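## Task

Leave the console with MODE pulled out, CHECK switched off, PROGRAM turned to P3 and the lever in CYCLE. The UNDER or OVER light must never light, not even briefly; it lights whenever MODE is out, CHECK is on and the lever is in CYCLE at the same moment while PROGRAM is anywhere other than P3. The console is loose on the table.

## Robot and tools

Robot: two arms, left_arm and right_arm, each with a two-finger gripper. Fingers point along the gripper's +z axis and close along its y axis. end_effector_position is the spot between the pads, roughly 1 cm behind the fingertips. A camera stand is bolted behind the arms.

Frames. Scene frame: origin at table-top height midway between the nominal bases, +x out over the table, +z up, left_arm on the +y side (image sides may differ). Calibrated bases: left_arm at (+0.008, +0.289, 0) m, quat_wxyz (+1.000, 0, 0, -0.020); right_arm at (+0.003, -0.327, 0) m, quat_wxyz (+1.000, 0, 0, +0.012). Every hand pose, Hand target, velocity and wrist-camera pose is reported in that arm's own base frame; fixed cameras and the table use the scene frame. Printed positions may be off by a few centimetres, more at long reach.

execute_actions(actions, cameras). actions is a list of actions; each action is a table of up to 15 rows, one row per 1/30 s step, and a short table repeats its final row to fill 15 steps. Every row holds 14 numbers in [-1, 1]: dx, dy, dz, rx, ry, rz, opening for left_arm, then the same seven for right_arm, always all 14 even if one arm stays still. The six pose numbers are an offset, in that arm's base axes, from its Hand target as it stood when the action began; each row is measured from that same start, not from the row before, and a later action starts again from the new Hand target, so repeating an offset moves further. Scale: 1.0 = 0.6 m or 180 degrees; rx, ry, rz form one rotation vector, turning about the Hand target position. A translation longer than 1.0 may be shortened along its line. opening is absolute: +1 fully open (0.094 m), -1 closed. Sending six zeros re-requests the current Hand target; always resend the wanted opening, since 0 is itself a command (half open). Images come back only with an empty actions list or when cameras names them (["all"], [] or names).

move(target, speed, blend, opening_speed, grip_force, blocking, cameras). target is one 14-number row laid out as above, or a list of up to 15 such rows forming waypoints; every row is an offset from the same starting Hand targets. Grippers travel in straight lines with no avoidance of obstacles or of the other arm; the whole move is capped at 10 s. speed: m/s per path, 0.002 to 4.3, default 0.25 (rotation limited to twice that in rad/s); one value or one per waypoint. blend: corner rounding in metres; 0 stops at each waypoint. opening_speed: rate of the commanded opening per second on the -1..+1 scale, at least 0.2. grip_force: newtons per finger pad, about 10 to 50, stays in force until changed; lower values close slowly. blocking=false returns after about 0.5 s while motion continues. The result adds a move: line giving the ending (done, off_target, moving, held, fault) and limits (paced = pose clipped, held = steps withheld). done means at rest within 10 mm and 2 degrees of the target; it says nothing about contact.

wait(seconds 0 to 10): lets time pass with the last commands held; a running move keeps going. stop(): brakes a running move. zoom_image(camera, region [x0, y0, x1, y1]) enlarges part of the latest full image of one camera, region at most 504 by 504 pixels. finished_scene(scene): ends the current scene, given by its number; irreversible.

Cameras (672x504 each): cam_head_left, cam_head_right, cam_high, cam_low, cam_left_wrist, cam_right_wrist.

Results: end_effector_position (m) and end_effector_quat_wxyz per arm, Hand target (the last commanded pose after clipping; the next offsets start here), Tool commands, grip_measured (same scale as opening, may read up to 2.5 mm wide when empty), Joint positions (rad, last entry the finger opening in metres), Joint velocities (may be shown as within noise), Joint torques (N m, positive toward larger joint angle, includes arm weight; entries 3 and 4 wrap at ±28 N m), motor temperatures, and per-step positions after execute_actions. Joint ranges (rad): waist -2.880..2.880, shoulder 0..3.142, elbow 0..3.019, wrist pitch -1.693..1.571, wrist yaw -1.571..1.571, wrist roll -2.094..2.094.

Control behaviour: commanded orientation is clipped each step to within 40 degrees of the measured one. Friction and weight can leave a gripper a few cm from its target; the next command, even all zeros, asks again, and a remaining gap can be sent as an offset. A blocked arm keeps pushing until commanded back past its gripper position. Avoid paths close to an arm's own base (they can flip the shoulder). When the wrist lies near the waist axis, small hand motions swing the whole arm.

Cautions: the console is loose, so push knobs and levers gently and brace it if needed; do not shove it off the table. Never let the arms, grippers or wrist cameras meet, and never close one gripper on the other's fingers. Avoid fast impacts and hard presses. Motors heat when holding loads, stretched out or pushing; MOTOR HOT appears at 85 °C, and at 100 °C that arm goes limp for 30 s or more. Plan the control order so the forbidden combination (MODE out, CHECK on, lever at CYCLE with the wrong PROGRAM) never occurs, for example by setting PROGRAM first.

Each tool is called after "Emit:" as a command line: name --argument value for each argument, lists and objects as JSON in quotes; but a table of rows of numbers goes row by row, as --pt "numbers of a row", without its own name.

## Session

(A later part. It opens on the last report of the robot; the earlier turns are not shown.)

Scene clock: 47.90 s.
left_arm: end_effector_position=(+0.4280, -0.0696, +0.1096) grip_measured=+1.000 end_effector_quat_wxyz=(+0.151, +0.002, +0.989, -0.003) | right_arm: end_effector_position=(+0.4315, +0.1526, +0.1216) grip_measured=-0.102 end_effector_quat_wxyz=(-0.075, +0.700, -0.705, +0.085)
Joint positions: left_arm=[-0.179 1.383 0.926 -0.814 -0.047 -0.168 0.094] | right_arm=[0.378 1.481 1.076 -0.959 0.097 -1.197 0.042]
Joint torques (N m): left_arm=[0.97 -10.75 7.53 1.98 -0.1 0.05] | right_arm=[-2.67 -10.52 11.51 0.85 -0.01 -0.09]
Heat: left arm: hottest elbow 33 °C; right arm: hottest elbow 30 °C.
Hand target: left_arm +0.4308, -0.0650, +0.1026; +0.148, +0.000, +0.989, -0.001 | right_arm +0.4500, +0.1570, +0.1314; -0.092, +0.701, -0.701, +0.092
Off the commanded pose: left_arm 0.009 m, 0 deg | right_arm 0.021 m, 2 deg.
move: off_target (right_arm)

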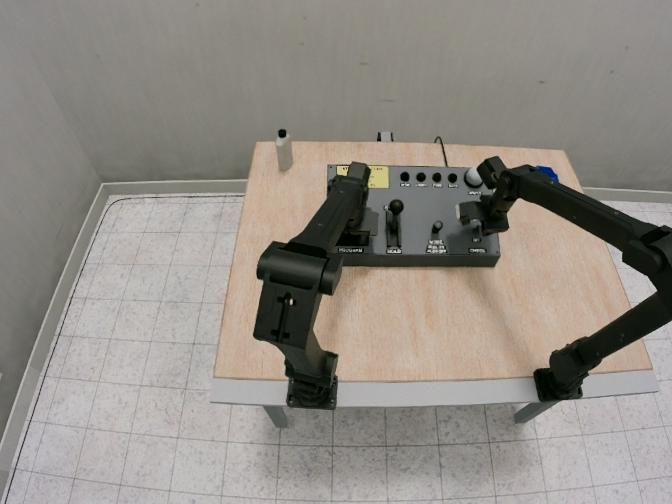

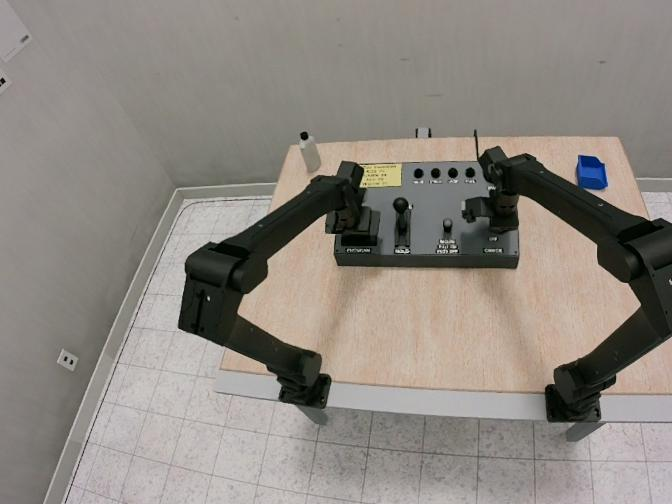

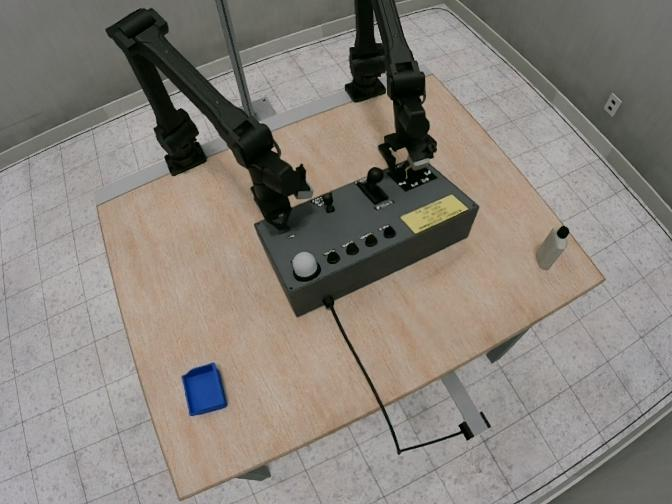

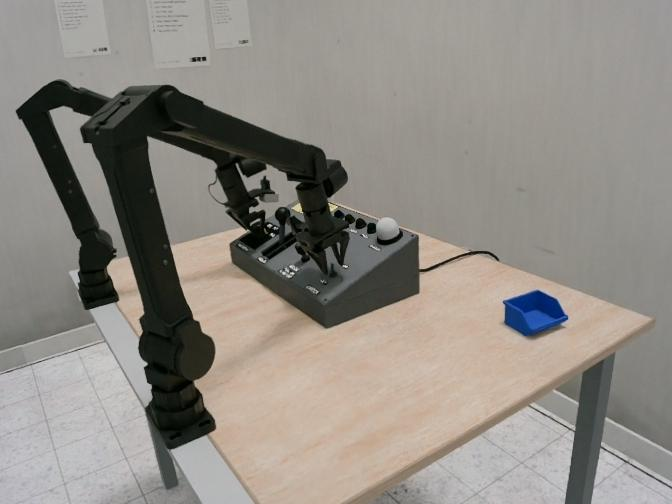

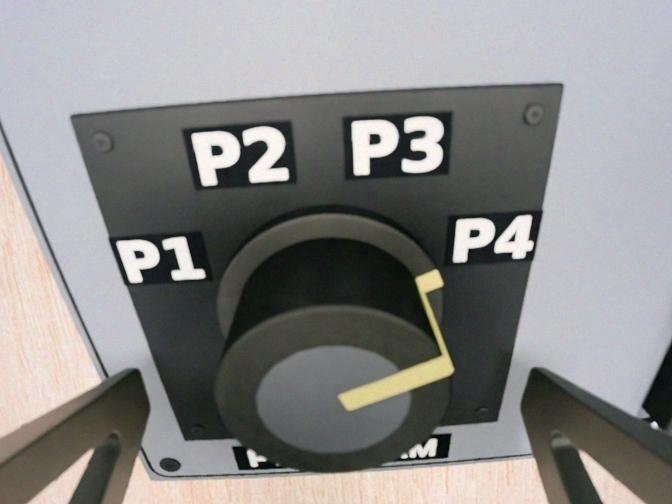

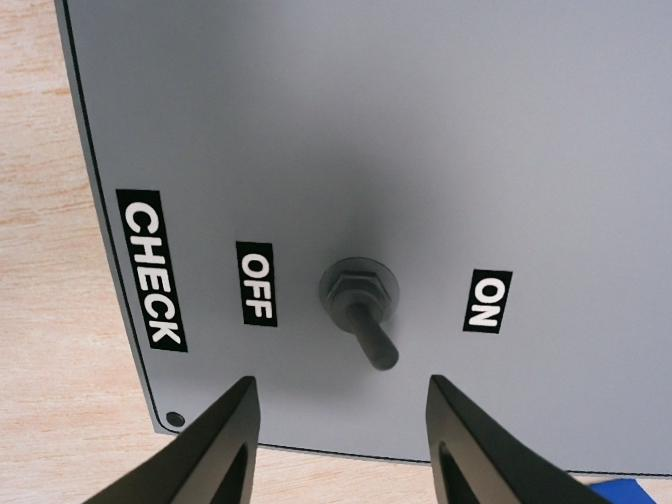

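Emit:
move --target '[0.0138, 0, -0.013, 0, 0, 0, 1.0, 0.005, 0.0233, -0.0133, 0, 0, 0, -0.1]' --speed 0.05 --cameras '["cam_left_wrist", "cam_right_wrist", "cam_low", "cam_high"]'

Scene clock: 54.73 s.
left_arm: end_effector_position=(+0.4325, -0.0705, +0.0996) grip_measured=+1.000 end_effector_quat_wxyz=(+0.148, +0.004, +0.989, -0.002) | right_arm: end_effector_position=(+0.4328, +0.1599, +0.1116) grip_measured=-0.102 end_effector_quat_wxyz=(-0.072, +0.705, -0.700, +0.084)
Joint positions: left_arm=[-0.179 1.411 0.926 -0.792 -0.047 -0.164 0.094] | right_arm=[0.392 1.506 1.076 -0.943 0.098 -1.196 0.042]
Joint torques (N m): left_arm=[1.96 -10.87 8.02 1.94 -0.07 0.04] | right_arm=[-1.85 -10.23 12.03 1.1 0.1 0.21]
Heat: left arm: hottest elbow 33 °C; right arm: hottest elbow 31 °C.
Hand target: left_arm +0.4390, -0.0650, +0.0949; +0.148, +0.000, +0.989, -0.001 | right_arm +0.4529, +0.1711, +0.1234; -0.092, +0.701, -0.701, +0.092
Off the commanded pose: left_arm 0.010 m, 0 deg | right_arm 0.026 m, 3 deg.
move: off_target (right_arm)
Images, in order (width x height): cam_high 672x504, cam_low 672x504, cam_left_wrist 672x504, cam_right_wrist 672x504.

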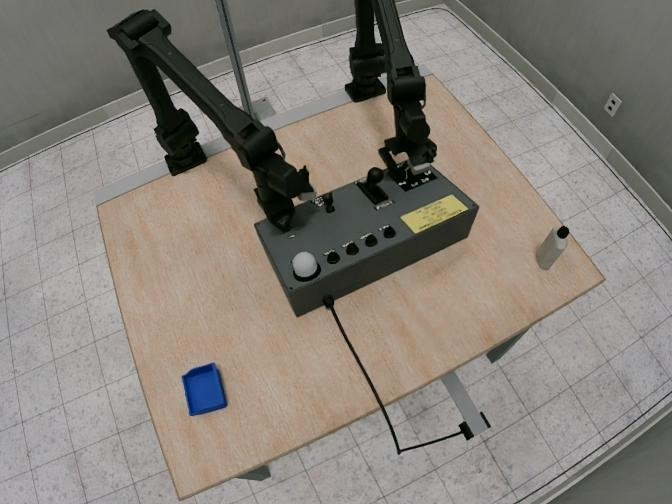

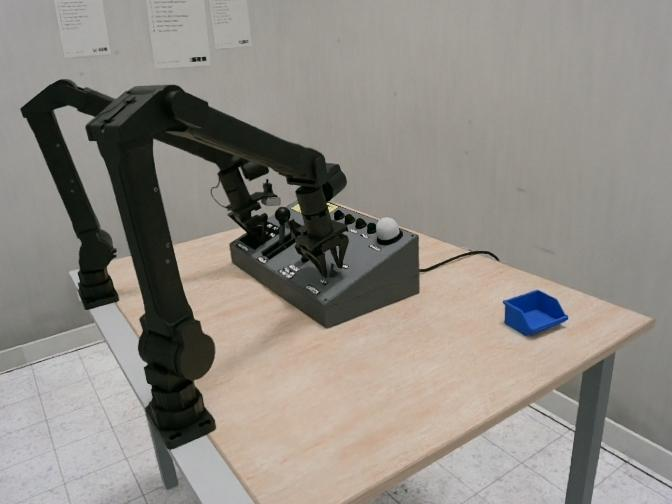

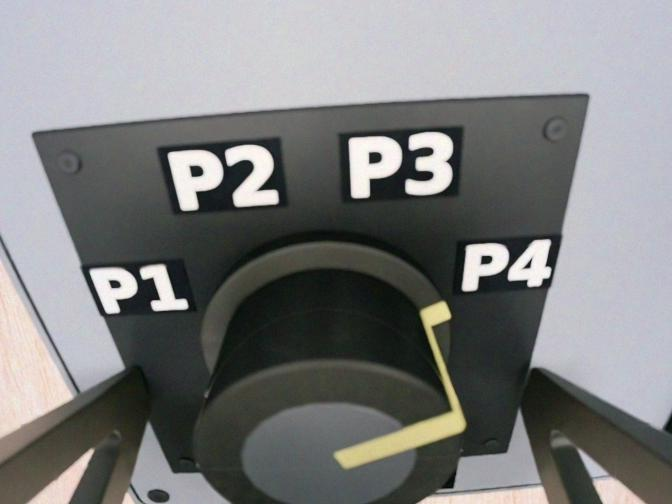

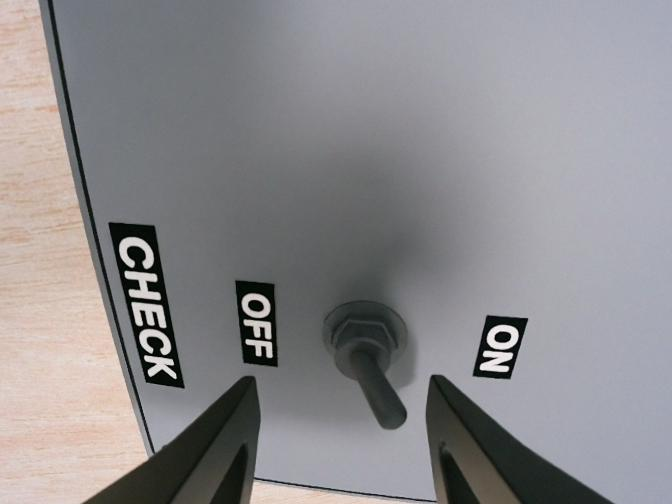

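Emit:
zoom_image --camera "cam_left_wrist" --region '[0, 300, 336, 504]'

Emit:
zoom_image --camera "cam_high" --region '[360, 120, 460, 220]'

Emit:
zoom_image --camera "cam_low" --region '[200, 150, 380, 300]'

Scaled by 1.500 from the camera's 672x504 image, which has a finer 960x720 frame.

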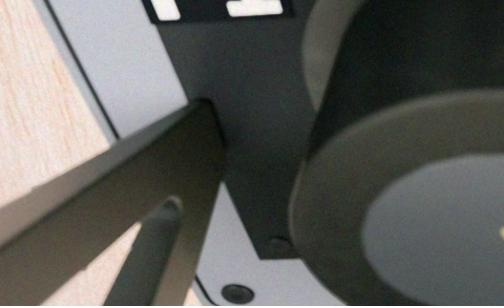

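Scaled by 5.040 from the camera's 672x504 image, which has a finer 960x720 frame.

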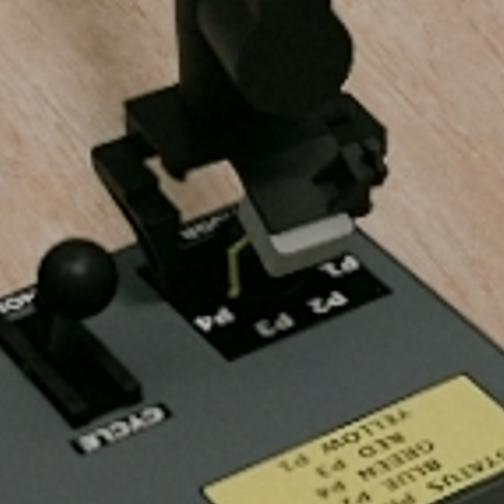

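Scaled by 2.800 from the camera's 672x504 image, which has a finer 960x720 frame.

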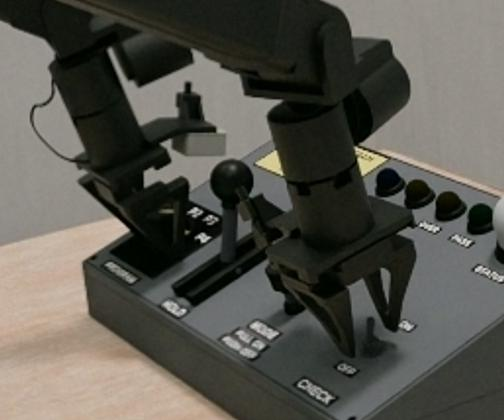

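Emit:
move --target '[0.02, 0, 0.005, 0, 0, 0, 1.0, -0.0333, 0.01, 0, 0, 0, 0, -0.1]' --speed 0.05 --cameras '["cam_left_wrist", "cam_right_wrist"]'

Scene clock: 58.00 s.
left_arm: end_effector_position=(+0.4350, -0.0701, +0.0995) grip_measured=+1.000 end_effector_quat_wxyz=(+0.148, +0.004, +0.989, -0.002) | right_arm: end_effector_position=(+0.4286, +0.1723, +0.1136) grip_measured=-0.102 end_effector_quat_wxyz=(-0.076, +0.705, -0.700, +0.086)
Joint positions: left_arm=[-0.177 1.417 0.932 -0.792 -0.047 -0.163 0.094] | right_arm=[0.423 1.501 1.076 -0.941 0.105 -1.166 0.042]
Joint torques (N m): left_arm=[1.61 -9 10.1 1.42 -0.02 0.04] | right_arm=[-1.03 -13.1 8.84 0.94 0.16 0.11]
Heat: left arm: hottest elbow 33 °C; right arm: hottest elbow 31 °C.
Hand target: left_arm +0.4511, -0.0651, +0.0980; +0.148, +0.000, +0.989, -0.001 | right_arm +0.4330, +0.1771, +0.1234; -0.092, +0.701, -0.701, +0.092
Off the commanded pose: left_arm 0.017 m, 0 deg | right_arm 0.012 m, 2 deg.
move: off_target (left_arm, right_arm)
Images, in order (width x height): cam_left_wrist 672x504, cam_right_wrist 672x504.

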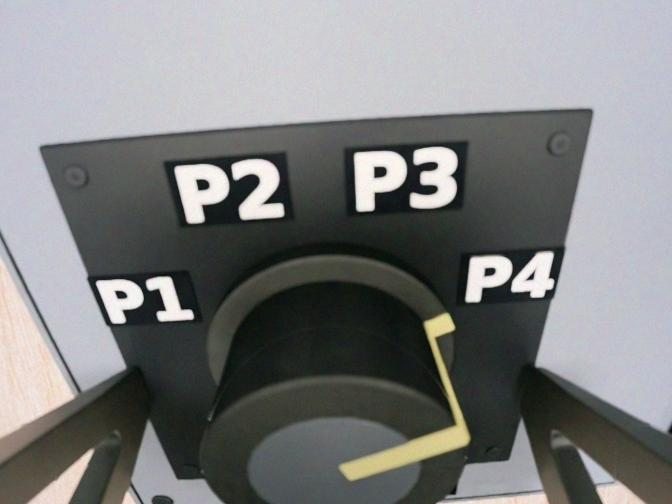

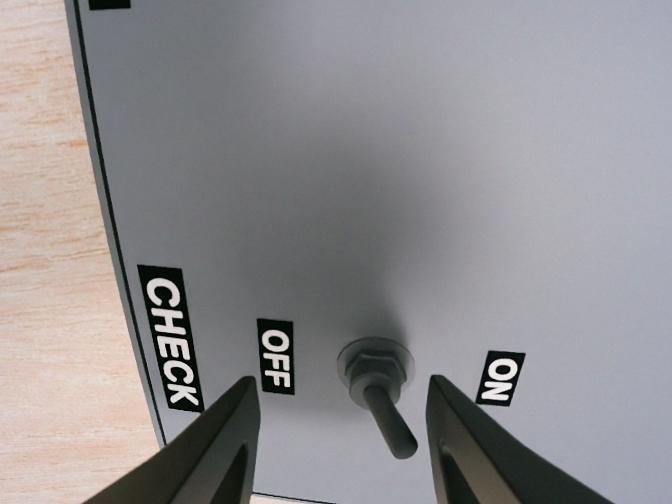

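Emit:
move --target '[0.01, 0, 0.003, 0, 0, 0, 1.0, -0.0417, 0, -0.0117, 0, 0, 0, -0.1]' --speed 0.05 --cameras '["cam_left_wrist", "cam_right_wrist"]'

Scene clock: 59.77 s.
left_arm: end_effector_position=(+0.4424, -0.0695, +0.1021) grip_measured=+1.000 end_effector_quat_wxyz=(+0.151, +0.002, +0.989, -0.002) | right_arm: end_effector_position=(+0.4207, +0.1720, +0.1162) grip_measured=-0.101 end_effector_quat_wxyz=(-0.094, +0.698, -0.703, +0.098)
Joint positions: left_arm=[-0.173 1.429 0.95 -0.792 -0.047 -0.163 0.094] | right_arm=[0.435 1.458 1.028 -0.895 0.12 -1.144 0.042]
Joint torques (N m): left_arm=[1.67 -9.11 10.17 1.16 0.03 0.07] | right_arm=[-0.91 -12.75 7.09 0.18 -0.1 0.13]
Heat: left arm: hottest elbow 33 °C; right arm: hottest elbow 31 °C.
Hand target: left_arm +0.4570, -0.0651, +0.0997; +0.148, +0.000, +0.989, -0.001 | right_arm +0.4079, +0.1770, +0.1164; -0.092, +0.701, -0.701, +0.092
Off the commanded pose: left_arm 0.015 m, 0 deg | right_arm 0.014 m, 1 deg.
move: off_target (left_arm, right_arm)
Images, in order (width x height): cam_left_wrist 672x504, cam_right_wrist 672x504.

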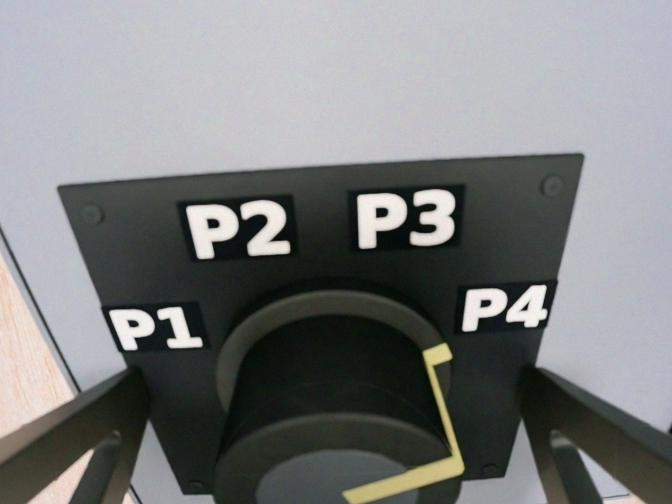

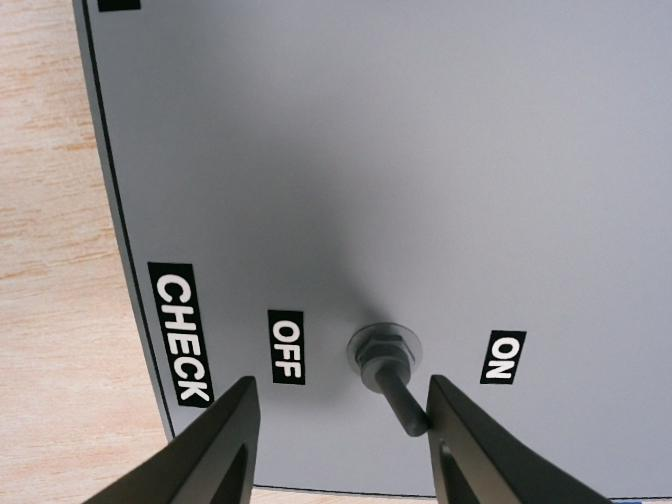

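Emit:
move --target '[-0.0183, 0, -0.003, 0, 0, 0, 1.0, -0.02, 0, -0.0067, 0, 0, 0, -0.1]' --speed 0.05 --cameras '["cam_left_wrist", "cam_right_wrist"]'

Scene clock: 61.77 s.
left_arm: end_effector_position=(+0.4424, -0.0695, +0.1021) grip_measured=+1.000 end_effector_quat_wxyz=(+0.151, +0.002, +0.989, -0.002) | right_arm: end_effector_position=(+0.4076, +0.1736, +0.1167) grip_measured=-0.101 end_effector_quat_wxyz=(-0.100, +0.698, -0.702, +0.102)
Joint positions: left_arm=[-0.173 1.429 0.95 -0.792 -0.047 -0.163 0.094] | right_arm=[0.453 1.422 0.99 -0.882 0.126 -1.129 0.042]
Joint torques (N m): left_arm=[1.08 -10.81 7.97 1.5 -0.02 0.04] | right_arm=[-1.38 -11.16 7.3 0.08 -0.27 0.11]
Heat: left arm: hottest elbow 33 °C; right arm: hottest elbow 31 °C.
Hand target: left_arm +0.4461, -0.0651, +0.0979; +0.148, +0.000, +0.989, -0.001 | right_arm +0.3959, +0.1770, +0.1124; -0.092, +0.701, -0.701, +0.092
Off the commanded pose: left_arm 0.007 m, 0 deg | right_arm 0.013 m, 1 deg.
move: off_target (right_arm)
Images, in order (width x height): cam_left_wrist 672x504, cam_right_wrist 672x504.

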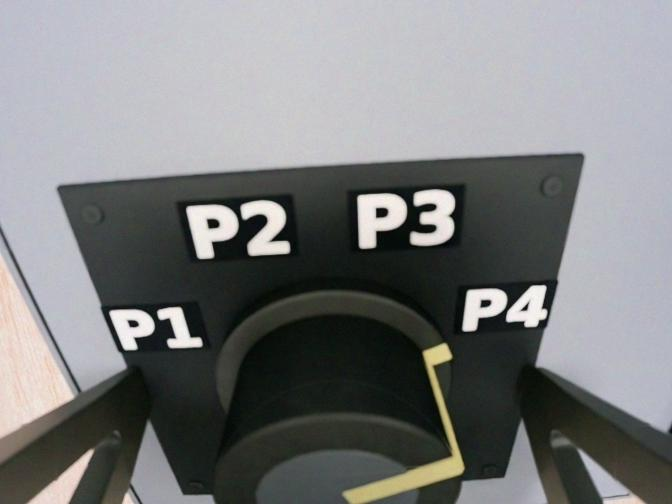

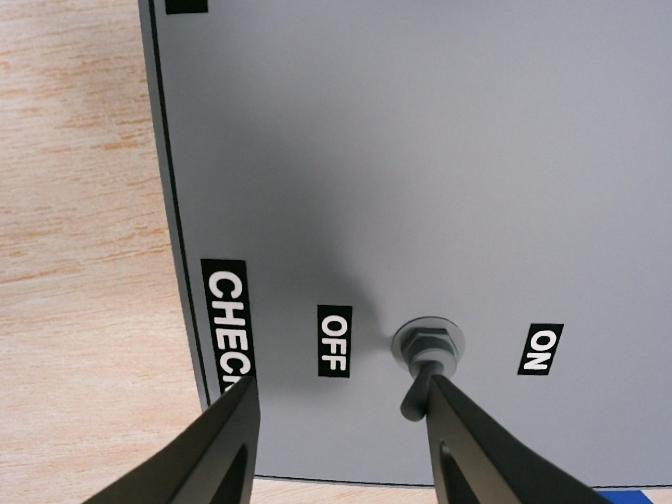

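Emit:
move --target '[-0.0117, 0, -0.002, 0, 0, 0, 1.0, 0.0195, -0.006, 0.146, 0, 0, 0, -0.1]' --speed 0.1 --cameras '["cam_left_wrist", "cam_right_wrist", "cam_low"]'

Scene clock: 63.97 s.
left_arm: end_effector_position=(+0.4421, -0.0694, +0.1021) grip_measured=+1.000 end_effector_quat_wxyz=(+0.151, +0.002, +0.989, -0.002) | right_arm: end_effector_position=(+0.3960, +0.1706, +0.1782) grip_measured=-0.101 end_effector_quat_wxyz=(-0.073, +0.703, -0.702, +0.086)
Joint positions: left_arm=[-0.173 1.429 0.949 -0.792 -0.047 -0.163 0.094] | right_arm=[0.454 1.37 1.119 -1.125 0.115 -1.129 0.042]
Joint torques (N m): left_arm=[1.03 -12.86 6.72 1.62 -0.05 0.02] | right_arm=[-3.14 -10.81 12.46 0.1 0.01 0.02]
Heat: left arm: hottest elbow 33 °C; right arm: hottest elbow 31 °C.
Hand target: left_arm +0.4391, -0.0651, +0.0967; +0.148, +0.000, +0.989, -0.001 | right_arm +0.4076, +0.1735, +0.2000; -0.092, +0.701, -0.701, +0.092
Off the commanded pose: left_arm 0.008 m, 0 deg | right_arm 0.025 m, 2 deg.
move: off_target (right_arm)
Images, in order (width x height): cam_low 672x504, cam_left_wrist 672x504, cam_right_wrist 672x504.

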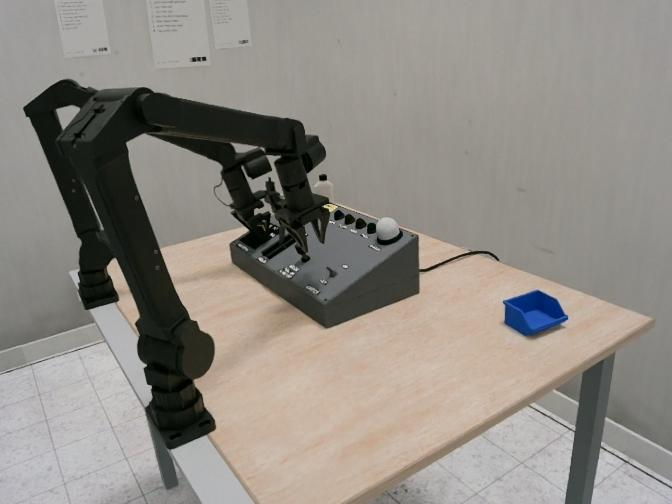

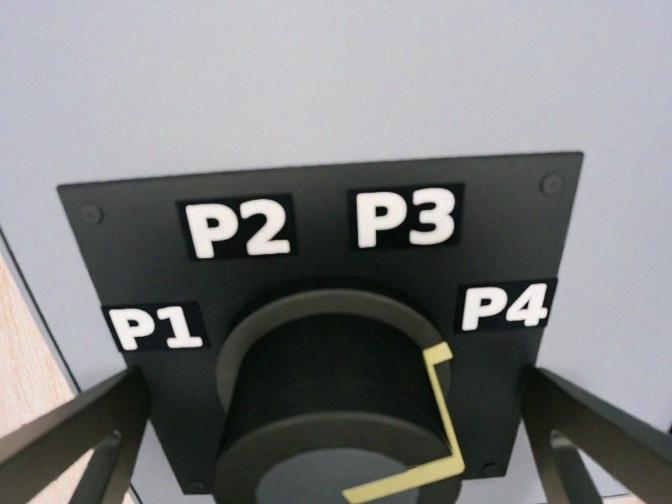

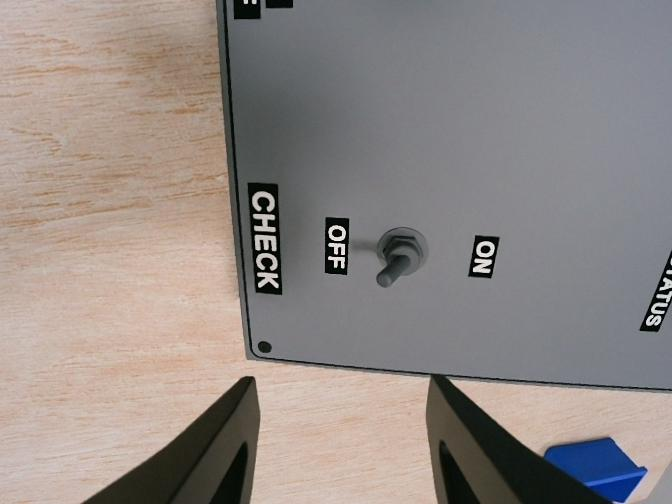

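Emit:
move --target '[-0.0083, 0, -0.002, 0, 0, 0, 1.0, 0, 0, 0, 0, 0, 0, -0.1]' --speed 0.05 --cameras '["cam_left_wrist"]'

Scene clock: 77.93 s.
left_arm: end_effector_position=(+0.4360, -0.0684, +0.0998) grip_measured=+1.000 end_effector_quat_wxyz=(+0.148, +0.002, +0.989, -0.002) | right_arm: end_effector_position=(+0.3960, +0.1706, +0.1782) grip_measured=-0.101 end_effector_quat_wxyz=(-0.073, +0.703, -0.702, +0.086)
Joint positions: left_arm=[-0.173 1.419 0.934 -0.792 -0.047 -0.163 0.094] | right_arm=[0.454 1.37 1.119 -1.125 0.115 -1.129 0.042]
Joint torques (N m): left_arm=[1.26 -12.16 6.64 1.7 -0.1 0] | right_arm=[-3.49 -10.4 12.42 0.16 -0.02 0.03]
Heat: left arm: hottest elbow 32 °C; right arm: hottest elbow 33 °C.
Hand target: left_arm +0.4340, -0.0650, +0.0954; +0.148, +0.000, +0.989, -0.001 | right_arm +0.4076, +0.1735, +0.2000; -0.092, +0.701, -0.701, +0.092
Off the commanded pose: left_arm 0.006 m, 0 deg | right_arm 0.025 m, 2 deg.
move: off_target (right_arm)
Images, in order (width x height): cam_left_wrist 672x504.

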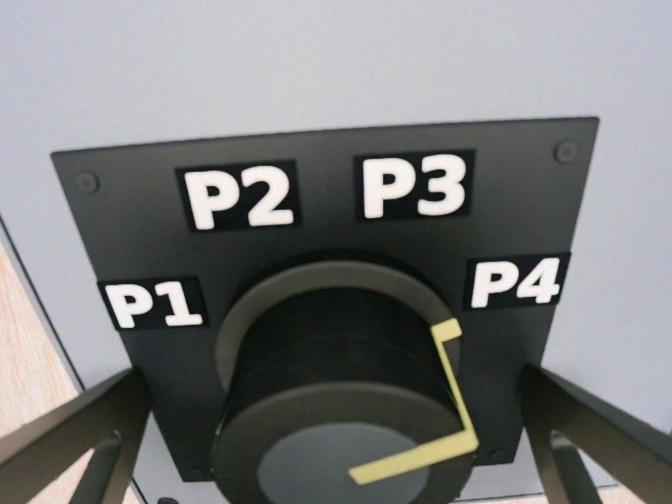

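Emit:
move --target '[0, -0.004, 0, 0, 0, 0, -0.04, 0, 0, 0, 0, 0, 0, -0.1]' --speed 0.05 --grip_force '[25, 25]' --opening_speed 0.3 --cameras '["cam_left_wrist", "cam_high", "cam_low"]'

Scene clock: 82.33 s.
left_arm: end_effector_position=(+0.4355, -0.0684, +0.0994) grip_measured=+0.106 end_effector_quat_wxyz=(+0.148, +0.002, +0.989, -0.002) | right_arm: end_effector_position=(+0.3960, +0.1706, +0.1782) grip_measured=-0.101 end_effector_quat_wxyz=(-0.073, +0.703, -0.702, +0.086)
Joint positions: left_arm=[-0.173 1.419 0.932 -0.792 -0.046 -0.163 0.052] | right_arm=[0.454 1.37 1.119 -1.125 0.115 -1.129 0.042]
Joint torques (N m): left_arm=[0.26 -12.22 7.01 1.76 -0.13 -0.05] | right_arm=[-2.73 -9.23 12.31 -0.02 -0.03 -0.06]
Heat: left arm: hottest elbow 32 °C; right arm: hottest elbow 33 °C.
Hand target: left_arm +0.4341, -0.0675, +0.0955; +0.148, +0.000, +0.989, -0.001 | right_arm +0.4076, +0.1735, +0.2000; -0.092, +0.701, -0.701, +0.092
Off the commanded pose: left_arm 0.004 m, 0 deg | right_arm 0.025 m, 2 deg.
grip_force (N): 25, 25
move: off_target (right_arm)
Images, in order (width x height): cam_high 672x504, cam_low 672x504, cam_left_wrist 672x504.

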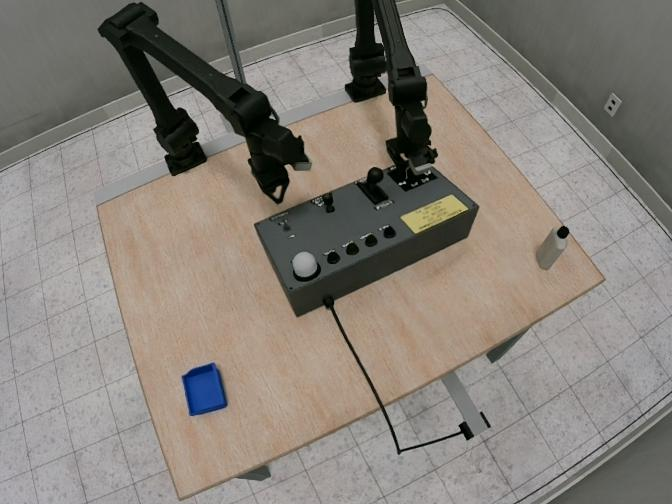

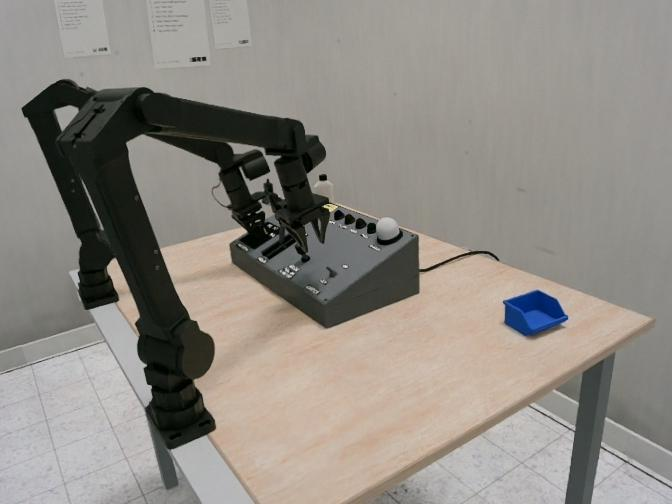

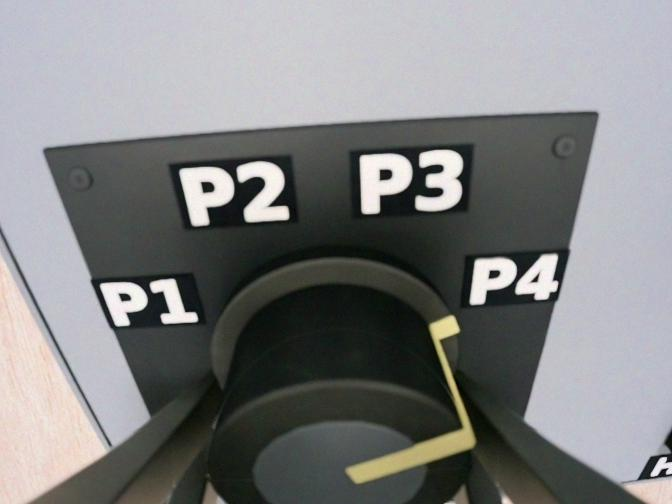

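Emit:
move --target '[0, 0, 0, -0.0731, 0, 0.239, -0.04, 0, 0, 0, 0, 0, 0, -0.1]' --speed 0.15 --cameras '["all"]'

Scene clock: 86.37 s.
left_arm: end_effector_position=(+0.4289, -0.0829, +0.0974) grip_measured=-0.039 end_effector_quat_wxyz=(+0.129, -0.353, +0.924, -0.070) | right_arm: end_effector_position=(+0.3960, +0.1706, +0.1782) grip_measured=-0.101 end_effector_quat_wxyz=(-0.073, +0.703, -0.702, +0.086)
Joint positions: left_arm=[-0.198 1.41 0.918 -0.785 -0.02 -0.925 0.045] | right_arm=[0.454 1.37 1.119 -1.125 0.115 -1.129 0.042]
Joint torques (N m): left_arm=[2.96 -11.28 7.79 1.59 -1.18 -0.27] | right_arm=[-3.43 -10.75 12.42 0.13 0.02 -0.07]
Heat: left arm: hottest elbow 33 °C; right arm: hottest elbow 33 °C.
Hand target: left_arm +0.4341, -0.0675, +0.0956; +0.137, -0.378, +0.914, -0.058 | right_arm +0.4076, +0.1735, +0.2000; -0.092, +0.701, -0.701, +0.092
Off the commanded pose: left_arm 0.016 m, 4 deg | right_arm 0.025 m, 2 deg.
grip_force (N): 25, 25
move: off_target (left_arm, right_arm)

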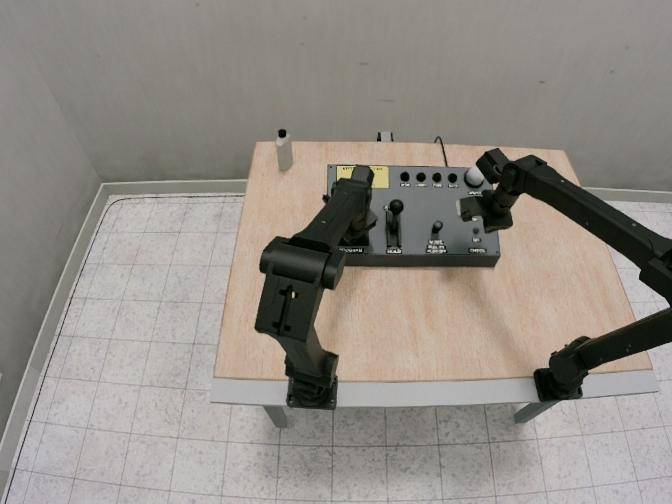

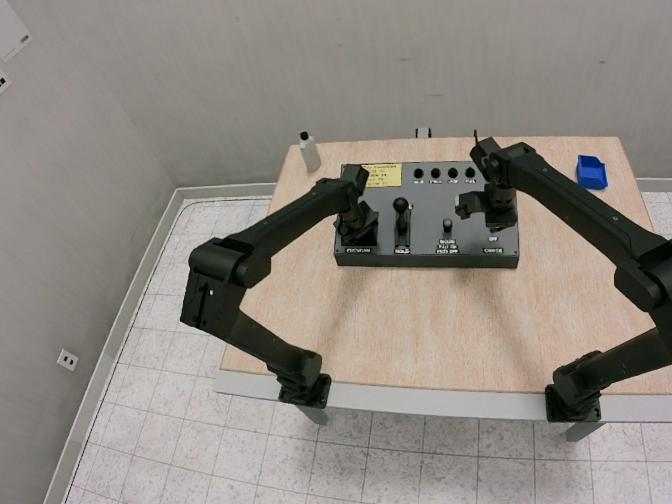

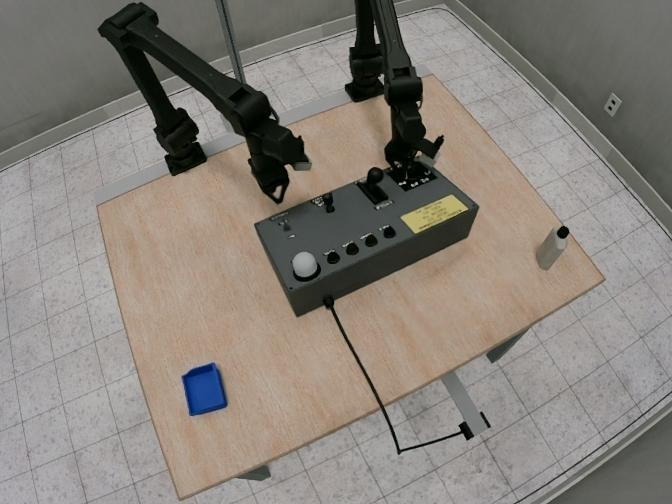

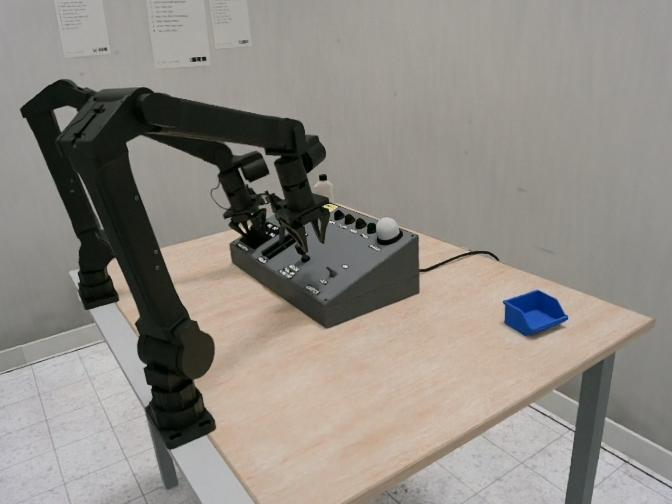

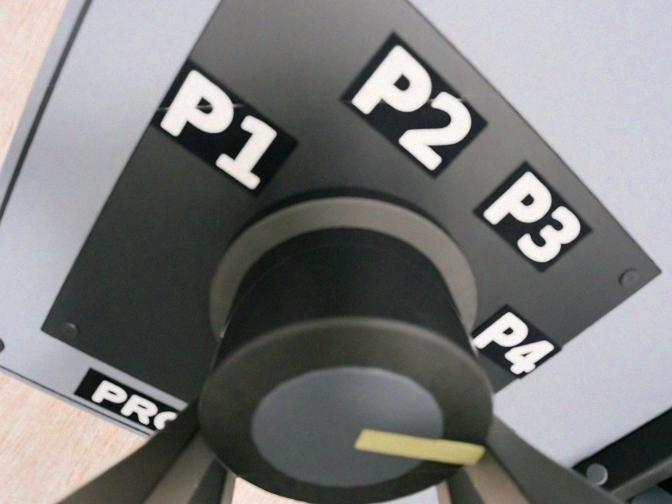

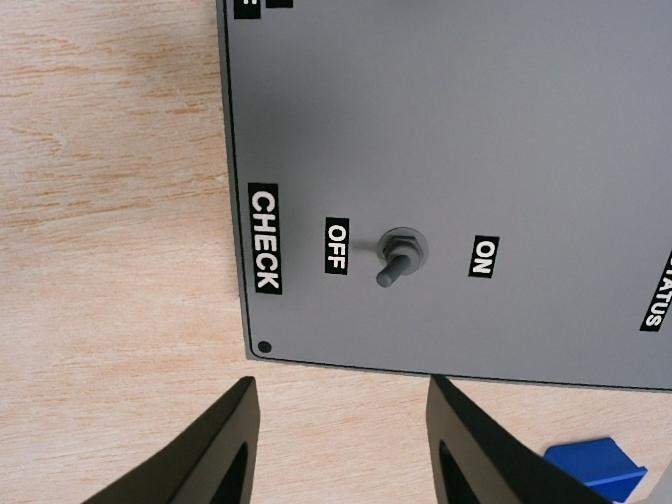

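Emit:
move --target '[0, 0, 0, 0, 0, 0, 0.7, 0, 0, 0, 0, 0, 0, -0.1]' --speed 0.05 --opening_speed 0.8 --cameras '["cam_left_wrist", "cam_high", "cam_head_right"]'

Scene clock: 89.63 s.
left_arm: end_effector_position=(+0.4306, -0.0740, +0.0976) grip_measured=+0.698 end_effector_quat_wxyz=(+0.136, -0.368, +0.918, -0.059) | right_arm: end_effector_position=(+0.3960, +0.1706, +0.1782) grip_measured=-0.101 end_effector_quat_wxyz=(-0.073, +0.703, -0.702, +0.086)
Joint positions: left_arm=[-0.187 1.41 0.918 -0.785 -0.046 -0.943 0.08] | right_arm=[0.454 1.37 1.119 -1.125 0.115 -1.129 0.042]
Joint torques (N m): left_arm=[1.79 -10.93 7.69 1.46 -0.25 -0.06] | right_arm=[-3.55 -10.7 12.68 0.02 0.04 -0.01]
Motor temperatures (°C): left_arm=[27 29 33 26 27 25 28] | right_arm=[28 28 34 28 25 25 28]
Heat: left arm: hottest elbow 33 °C; right arm: hottest elbow 34 °C.
Hand target: left_arm +0.4341, -0.0676, +0.0956; +0.137, -0.378, +0.914, -0.058 | right_arm +0.4076, +0.1735, +0.2000; -0.092, +0.701, -0.701, +0.092
Off the commanded pose: left_arm 0.008 m, 1 deg | right_arm 0.025 m, 2 deg.
grip_force (N): 25, 25
move: off_target (right_arm)
Images, in order (width x height): cam_head_right 672x504, cam_high 672x504, cam_left_wrist 672x504.

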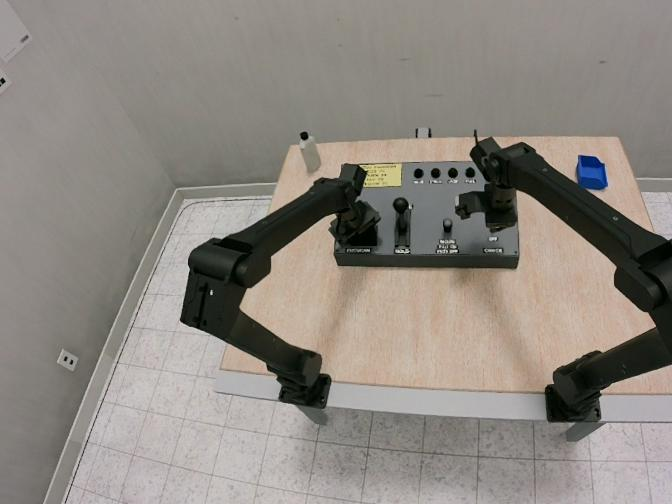

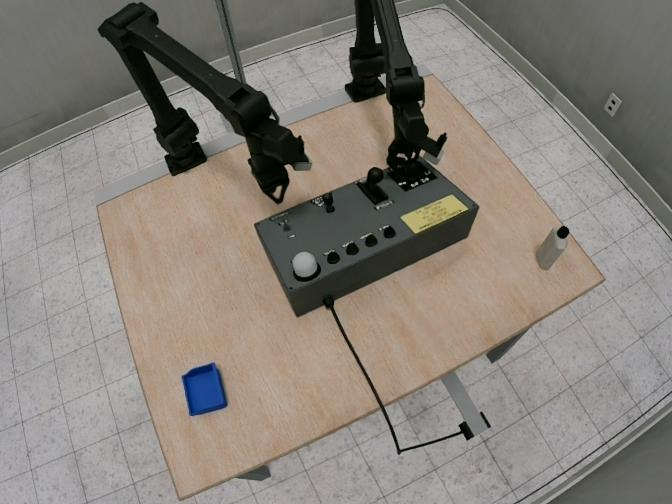

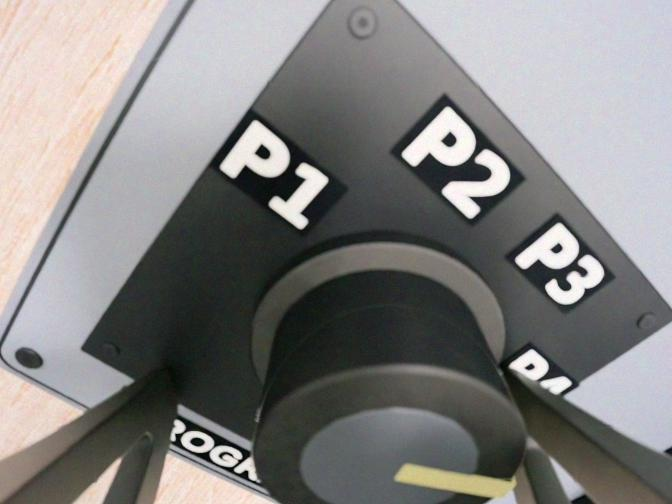

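Emit:
move --pt "-0.0247 0 0.0797 0 0 0 0.7 0 0 0 0 0 0 -0.1" --pt "-0.0247 0 0.0797 0.0731 0 -0.239 1.0 0 0 0 0 0 0 -0.1" --speed 0.2 --blend '[0.01, 0]' --cameras '["cam_left_wrist", "cam_high"]'

Scene clock: 93.80 s.
left_arm: end_effector_position=(+0.4066, -0.0688, +0.1314) grip_measured=+0.998 end_effector_quat_wxyz=(+0.139, +0.001, +0.990, -0.001) | right_arm: end_effector_position=(+0.3960, +0.1706, +0.1782) grip_measured=-0.101 end_effector_quat_wxyz=(-0.073, +0.703, -0.702, +0.086)
Joint positions: left_arm=[-0.187 1.314 0.927 -0.909 -0.049 -0.178 0.094] | right_arm=[0.454 1.37 1.119 -1.125 0.115 -1.129 0.042]
Joint torques (N m): left_arm=[1.2 -10.34 10.67 0.8 -0.09 0.05] | right_arm=[-2.49 -9.76 12.37 0.14 -0.03 -0.06]
Heat: left arm: hottest elbow 33 °C; right arm: hottest elbow 34 °C.
Hand target: left_arm +0.4193, -0.0677, +0.1434; +0.148, +0.000, +0.989, -0.001 | right_arm +0.4076, +0.1735, +0.2000; -0.092, +0.701, -0.701, +0.092
Off the commanded pose: left_arm 0.018 m, 1 deg | right_arm 0.025 m, 2 deg.
grip_force (N): 25, 25
move: off_target (left_arm, right_arm); target 2's new opening was sent with left_arm's hand 0.018 m and 1 deg from that target
Images, in order (width x height): cam_high 672x504, cam_left_wrist 672x504.

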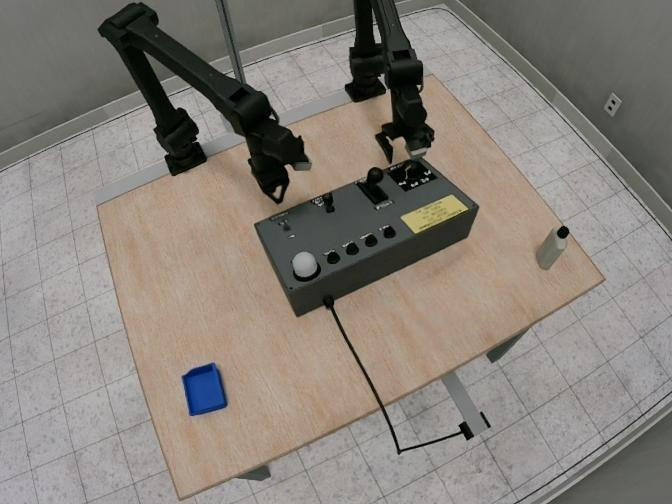

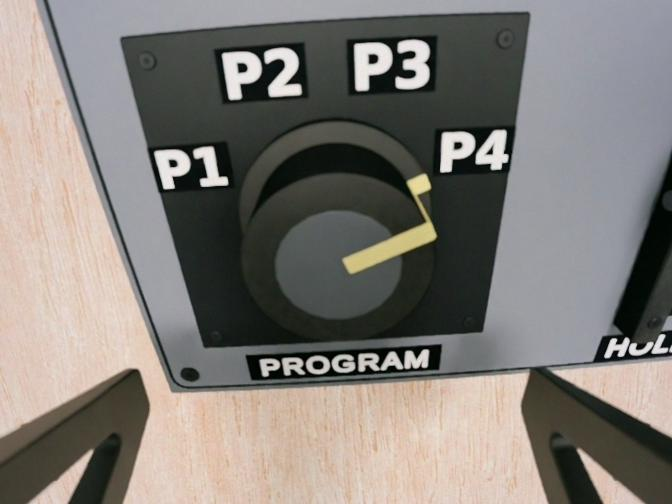

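Emit:
move --target '[0.0495, 0.0028, -0.0773, 0, 0, 0, 1.0, 0, 0, 0, 0, 0, 0, -0.1]' --speed 0.1 --grip_force '[50, 25]' --cameras '["cam_left_wrist"]'

Scene clock: 97.97 s.
left_arm: end_effector_position=(+0.4307, -0.0686, +0.0977) grip_measured=+0.998 end_effector_quat_wxyz=(+0.139, +0.002, +0.990, +0.001) | right_arm: end_effector_position=(+0.3960, +0.1706, +0.1782) grip_measured=-0.101 end_effector_quat_wxyz=(-0.073, +0.703, -0.702, +0.086)
Joint positions: left_arm=[-0.177 1.418 0.931 -0.809 -0.05 -0.167 0.094] | right_arm=[0.454 1.37 1.119 -1.125 0.115 -1.129 0.042]
Joint torques (N m): left_arm=[2.02 -9.58 9.66 2.25 0.07 0.07] | right_arm=[-2.9 -10.75 12.33 -0.23 0.04 -0.06]
Heat: left arm: hottest elbow 33 °C; right arm: hottest elbow 34 °C.
Hand target: left_arm +0.4490, -0.0659, +0.0970; +0.148, +0.000, +0.989, -0.001 | right_arm +0.4076, +0.1735, +0.2000; -0.092, +0.701, -0.701, +0.092
Off the commanded pose: left_arm 0.019 m, 1 deg | right_arm 0.025 m, 2 deg.
grip_force (N): 50, 25
move: off_target (left_arm, right_arm)
Images, in order (width x height): cam_left_wrist 672x504.

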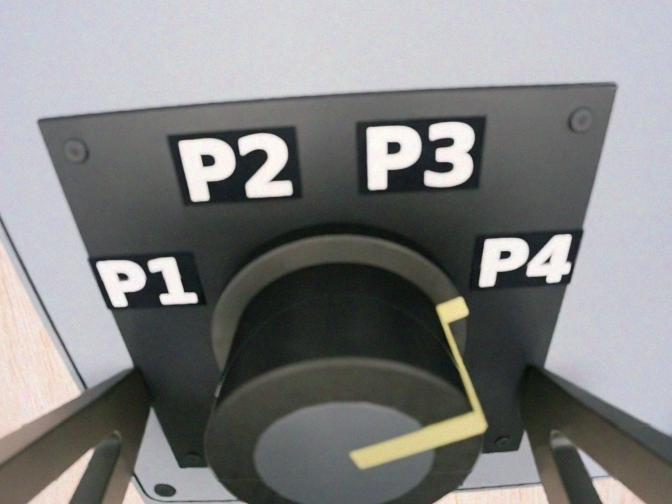

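Emit:
move --target '[0.0133, -0.005, 0.005, 0, -0.005, 0, 1.0, 0, 0, 0, 0, 0, 0, -0.1]' --speed 0.05 --cameras '["cam_left_wrist"]'

Scene clock: 99.20 s.
left_arm: end_effector_position=(+0.4363, -0.0696, +0.0997) grip_measured=+0.998 end_effector_quat_wxyz=(+0.145, +0.001, +0.989, +0.000) | right_arm: end_effector_position=(+0.3960, +0.1706, +0.1782) grip_measured=-0.101 end_effector_quat_wxyz=(-0.073, +0.703, -0.702, +0.086)
Joint positions: left_arm=[-0.177 1.424 0.94 -0.8 -0.05 -0.167 0.094] | right_arm=[0.454 1.37 1.119 -1.125 0.115 -1.129 0.042]
Joint torques (N m): left_arm=[1.03 -9.17 10.1 2.25 -0.02 0.08] | right_arm=[-2.96 -10.75 12.6 0.12 -0.05 -0.08]
Heat: left arm: hottest elbow 33 °C; right arm: hottest elbow 34 °C.
Hand target: left_arm +0.4569, -0.0689, +0.0999; +0.156, +0.000, +0.988, -0.001 | right_arm +0.4076, +0.1735, +0.2000; -0.092, +0.701, -0.701, +0.092
Off the commanded pose: left_arm 0.021 m, 1 deg | right_arm 0.025 m, 2 deg.
grip_force (N): 50, 25
move: off_target (left_arm, right_arm)
Images, in order (width x height): cam_left_wrist 672x504.

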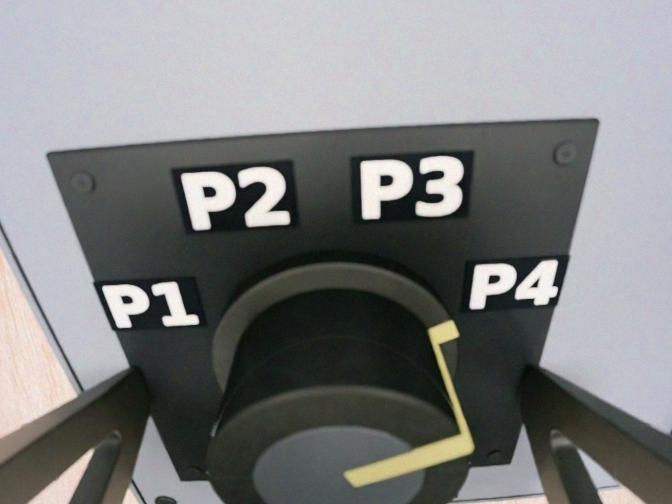

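Emit:
move --target '[0.006, 0, 0.002, 0, 0, 0, 1.0, 0, 0, 0, 0, 0, 0, -0.1]' --speed 0.05 --cameras '["cam_left_wrist"]'

Scene clock: 100.20 s.
left_arm: end_effector_position=(+0.4408, -0.0704, +0.1013) grip_measured=+0.998 end_effector_quat_wxyz=(+0.147, +0.001, +0.989, +0.000) | right_arm: end_effector_position=(+0.3960, +0.1706, +0.1782) grip_measured=-0.101 end_effector_quat_wxyz=(-0.073, +0.703, -0.702, +0.086)
Joint positions: left_arm=[-0.177 1.431 0.951 -0.8 -0.05 -0.167 0.094] | right_arm=[0.454 1.37 1.119 -1.125 0.115 -1.129 0.042]
Joint torques (N m): left_arm=[1.44 -8.88 10.14 2.09 -0.01 0.06] | right_arm=[-2.67 -10.7 12.25 -0.13 -0.05 -0.03]
Heat: left arm: hottest elbow 34 °C; right arm: hottest elbow 34 °C.
Hand target: left_arm +0.4606, -0.0689, +0.1012; +0.156, +0.000, +0.988, -0.001 | right_arm +0.4076, +0.1735, +0.2000; -0.092, +0.701, -0.701, +0.092
Off the commanded pose: left_arm 0.020 m, 1 deg | right_arm 0.025 m, 2 deg.
grip_force (N): 50, 25
move: off_target (left_arm, right_arm)
Images, in order (width x height): cam_left_wrist 672x504.

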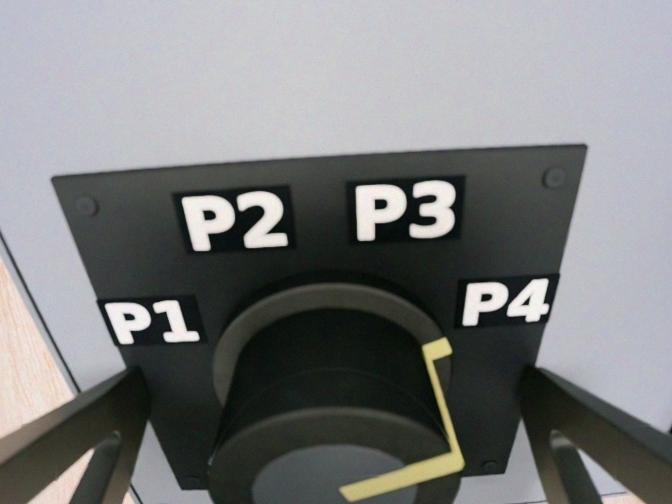

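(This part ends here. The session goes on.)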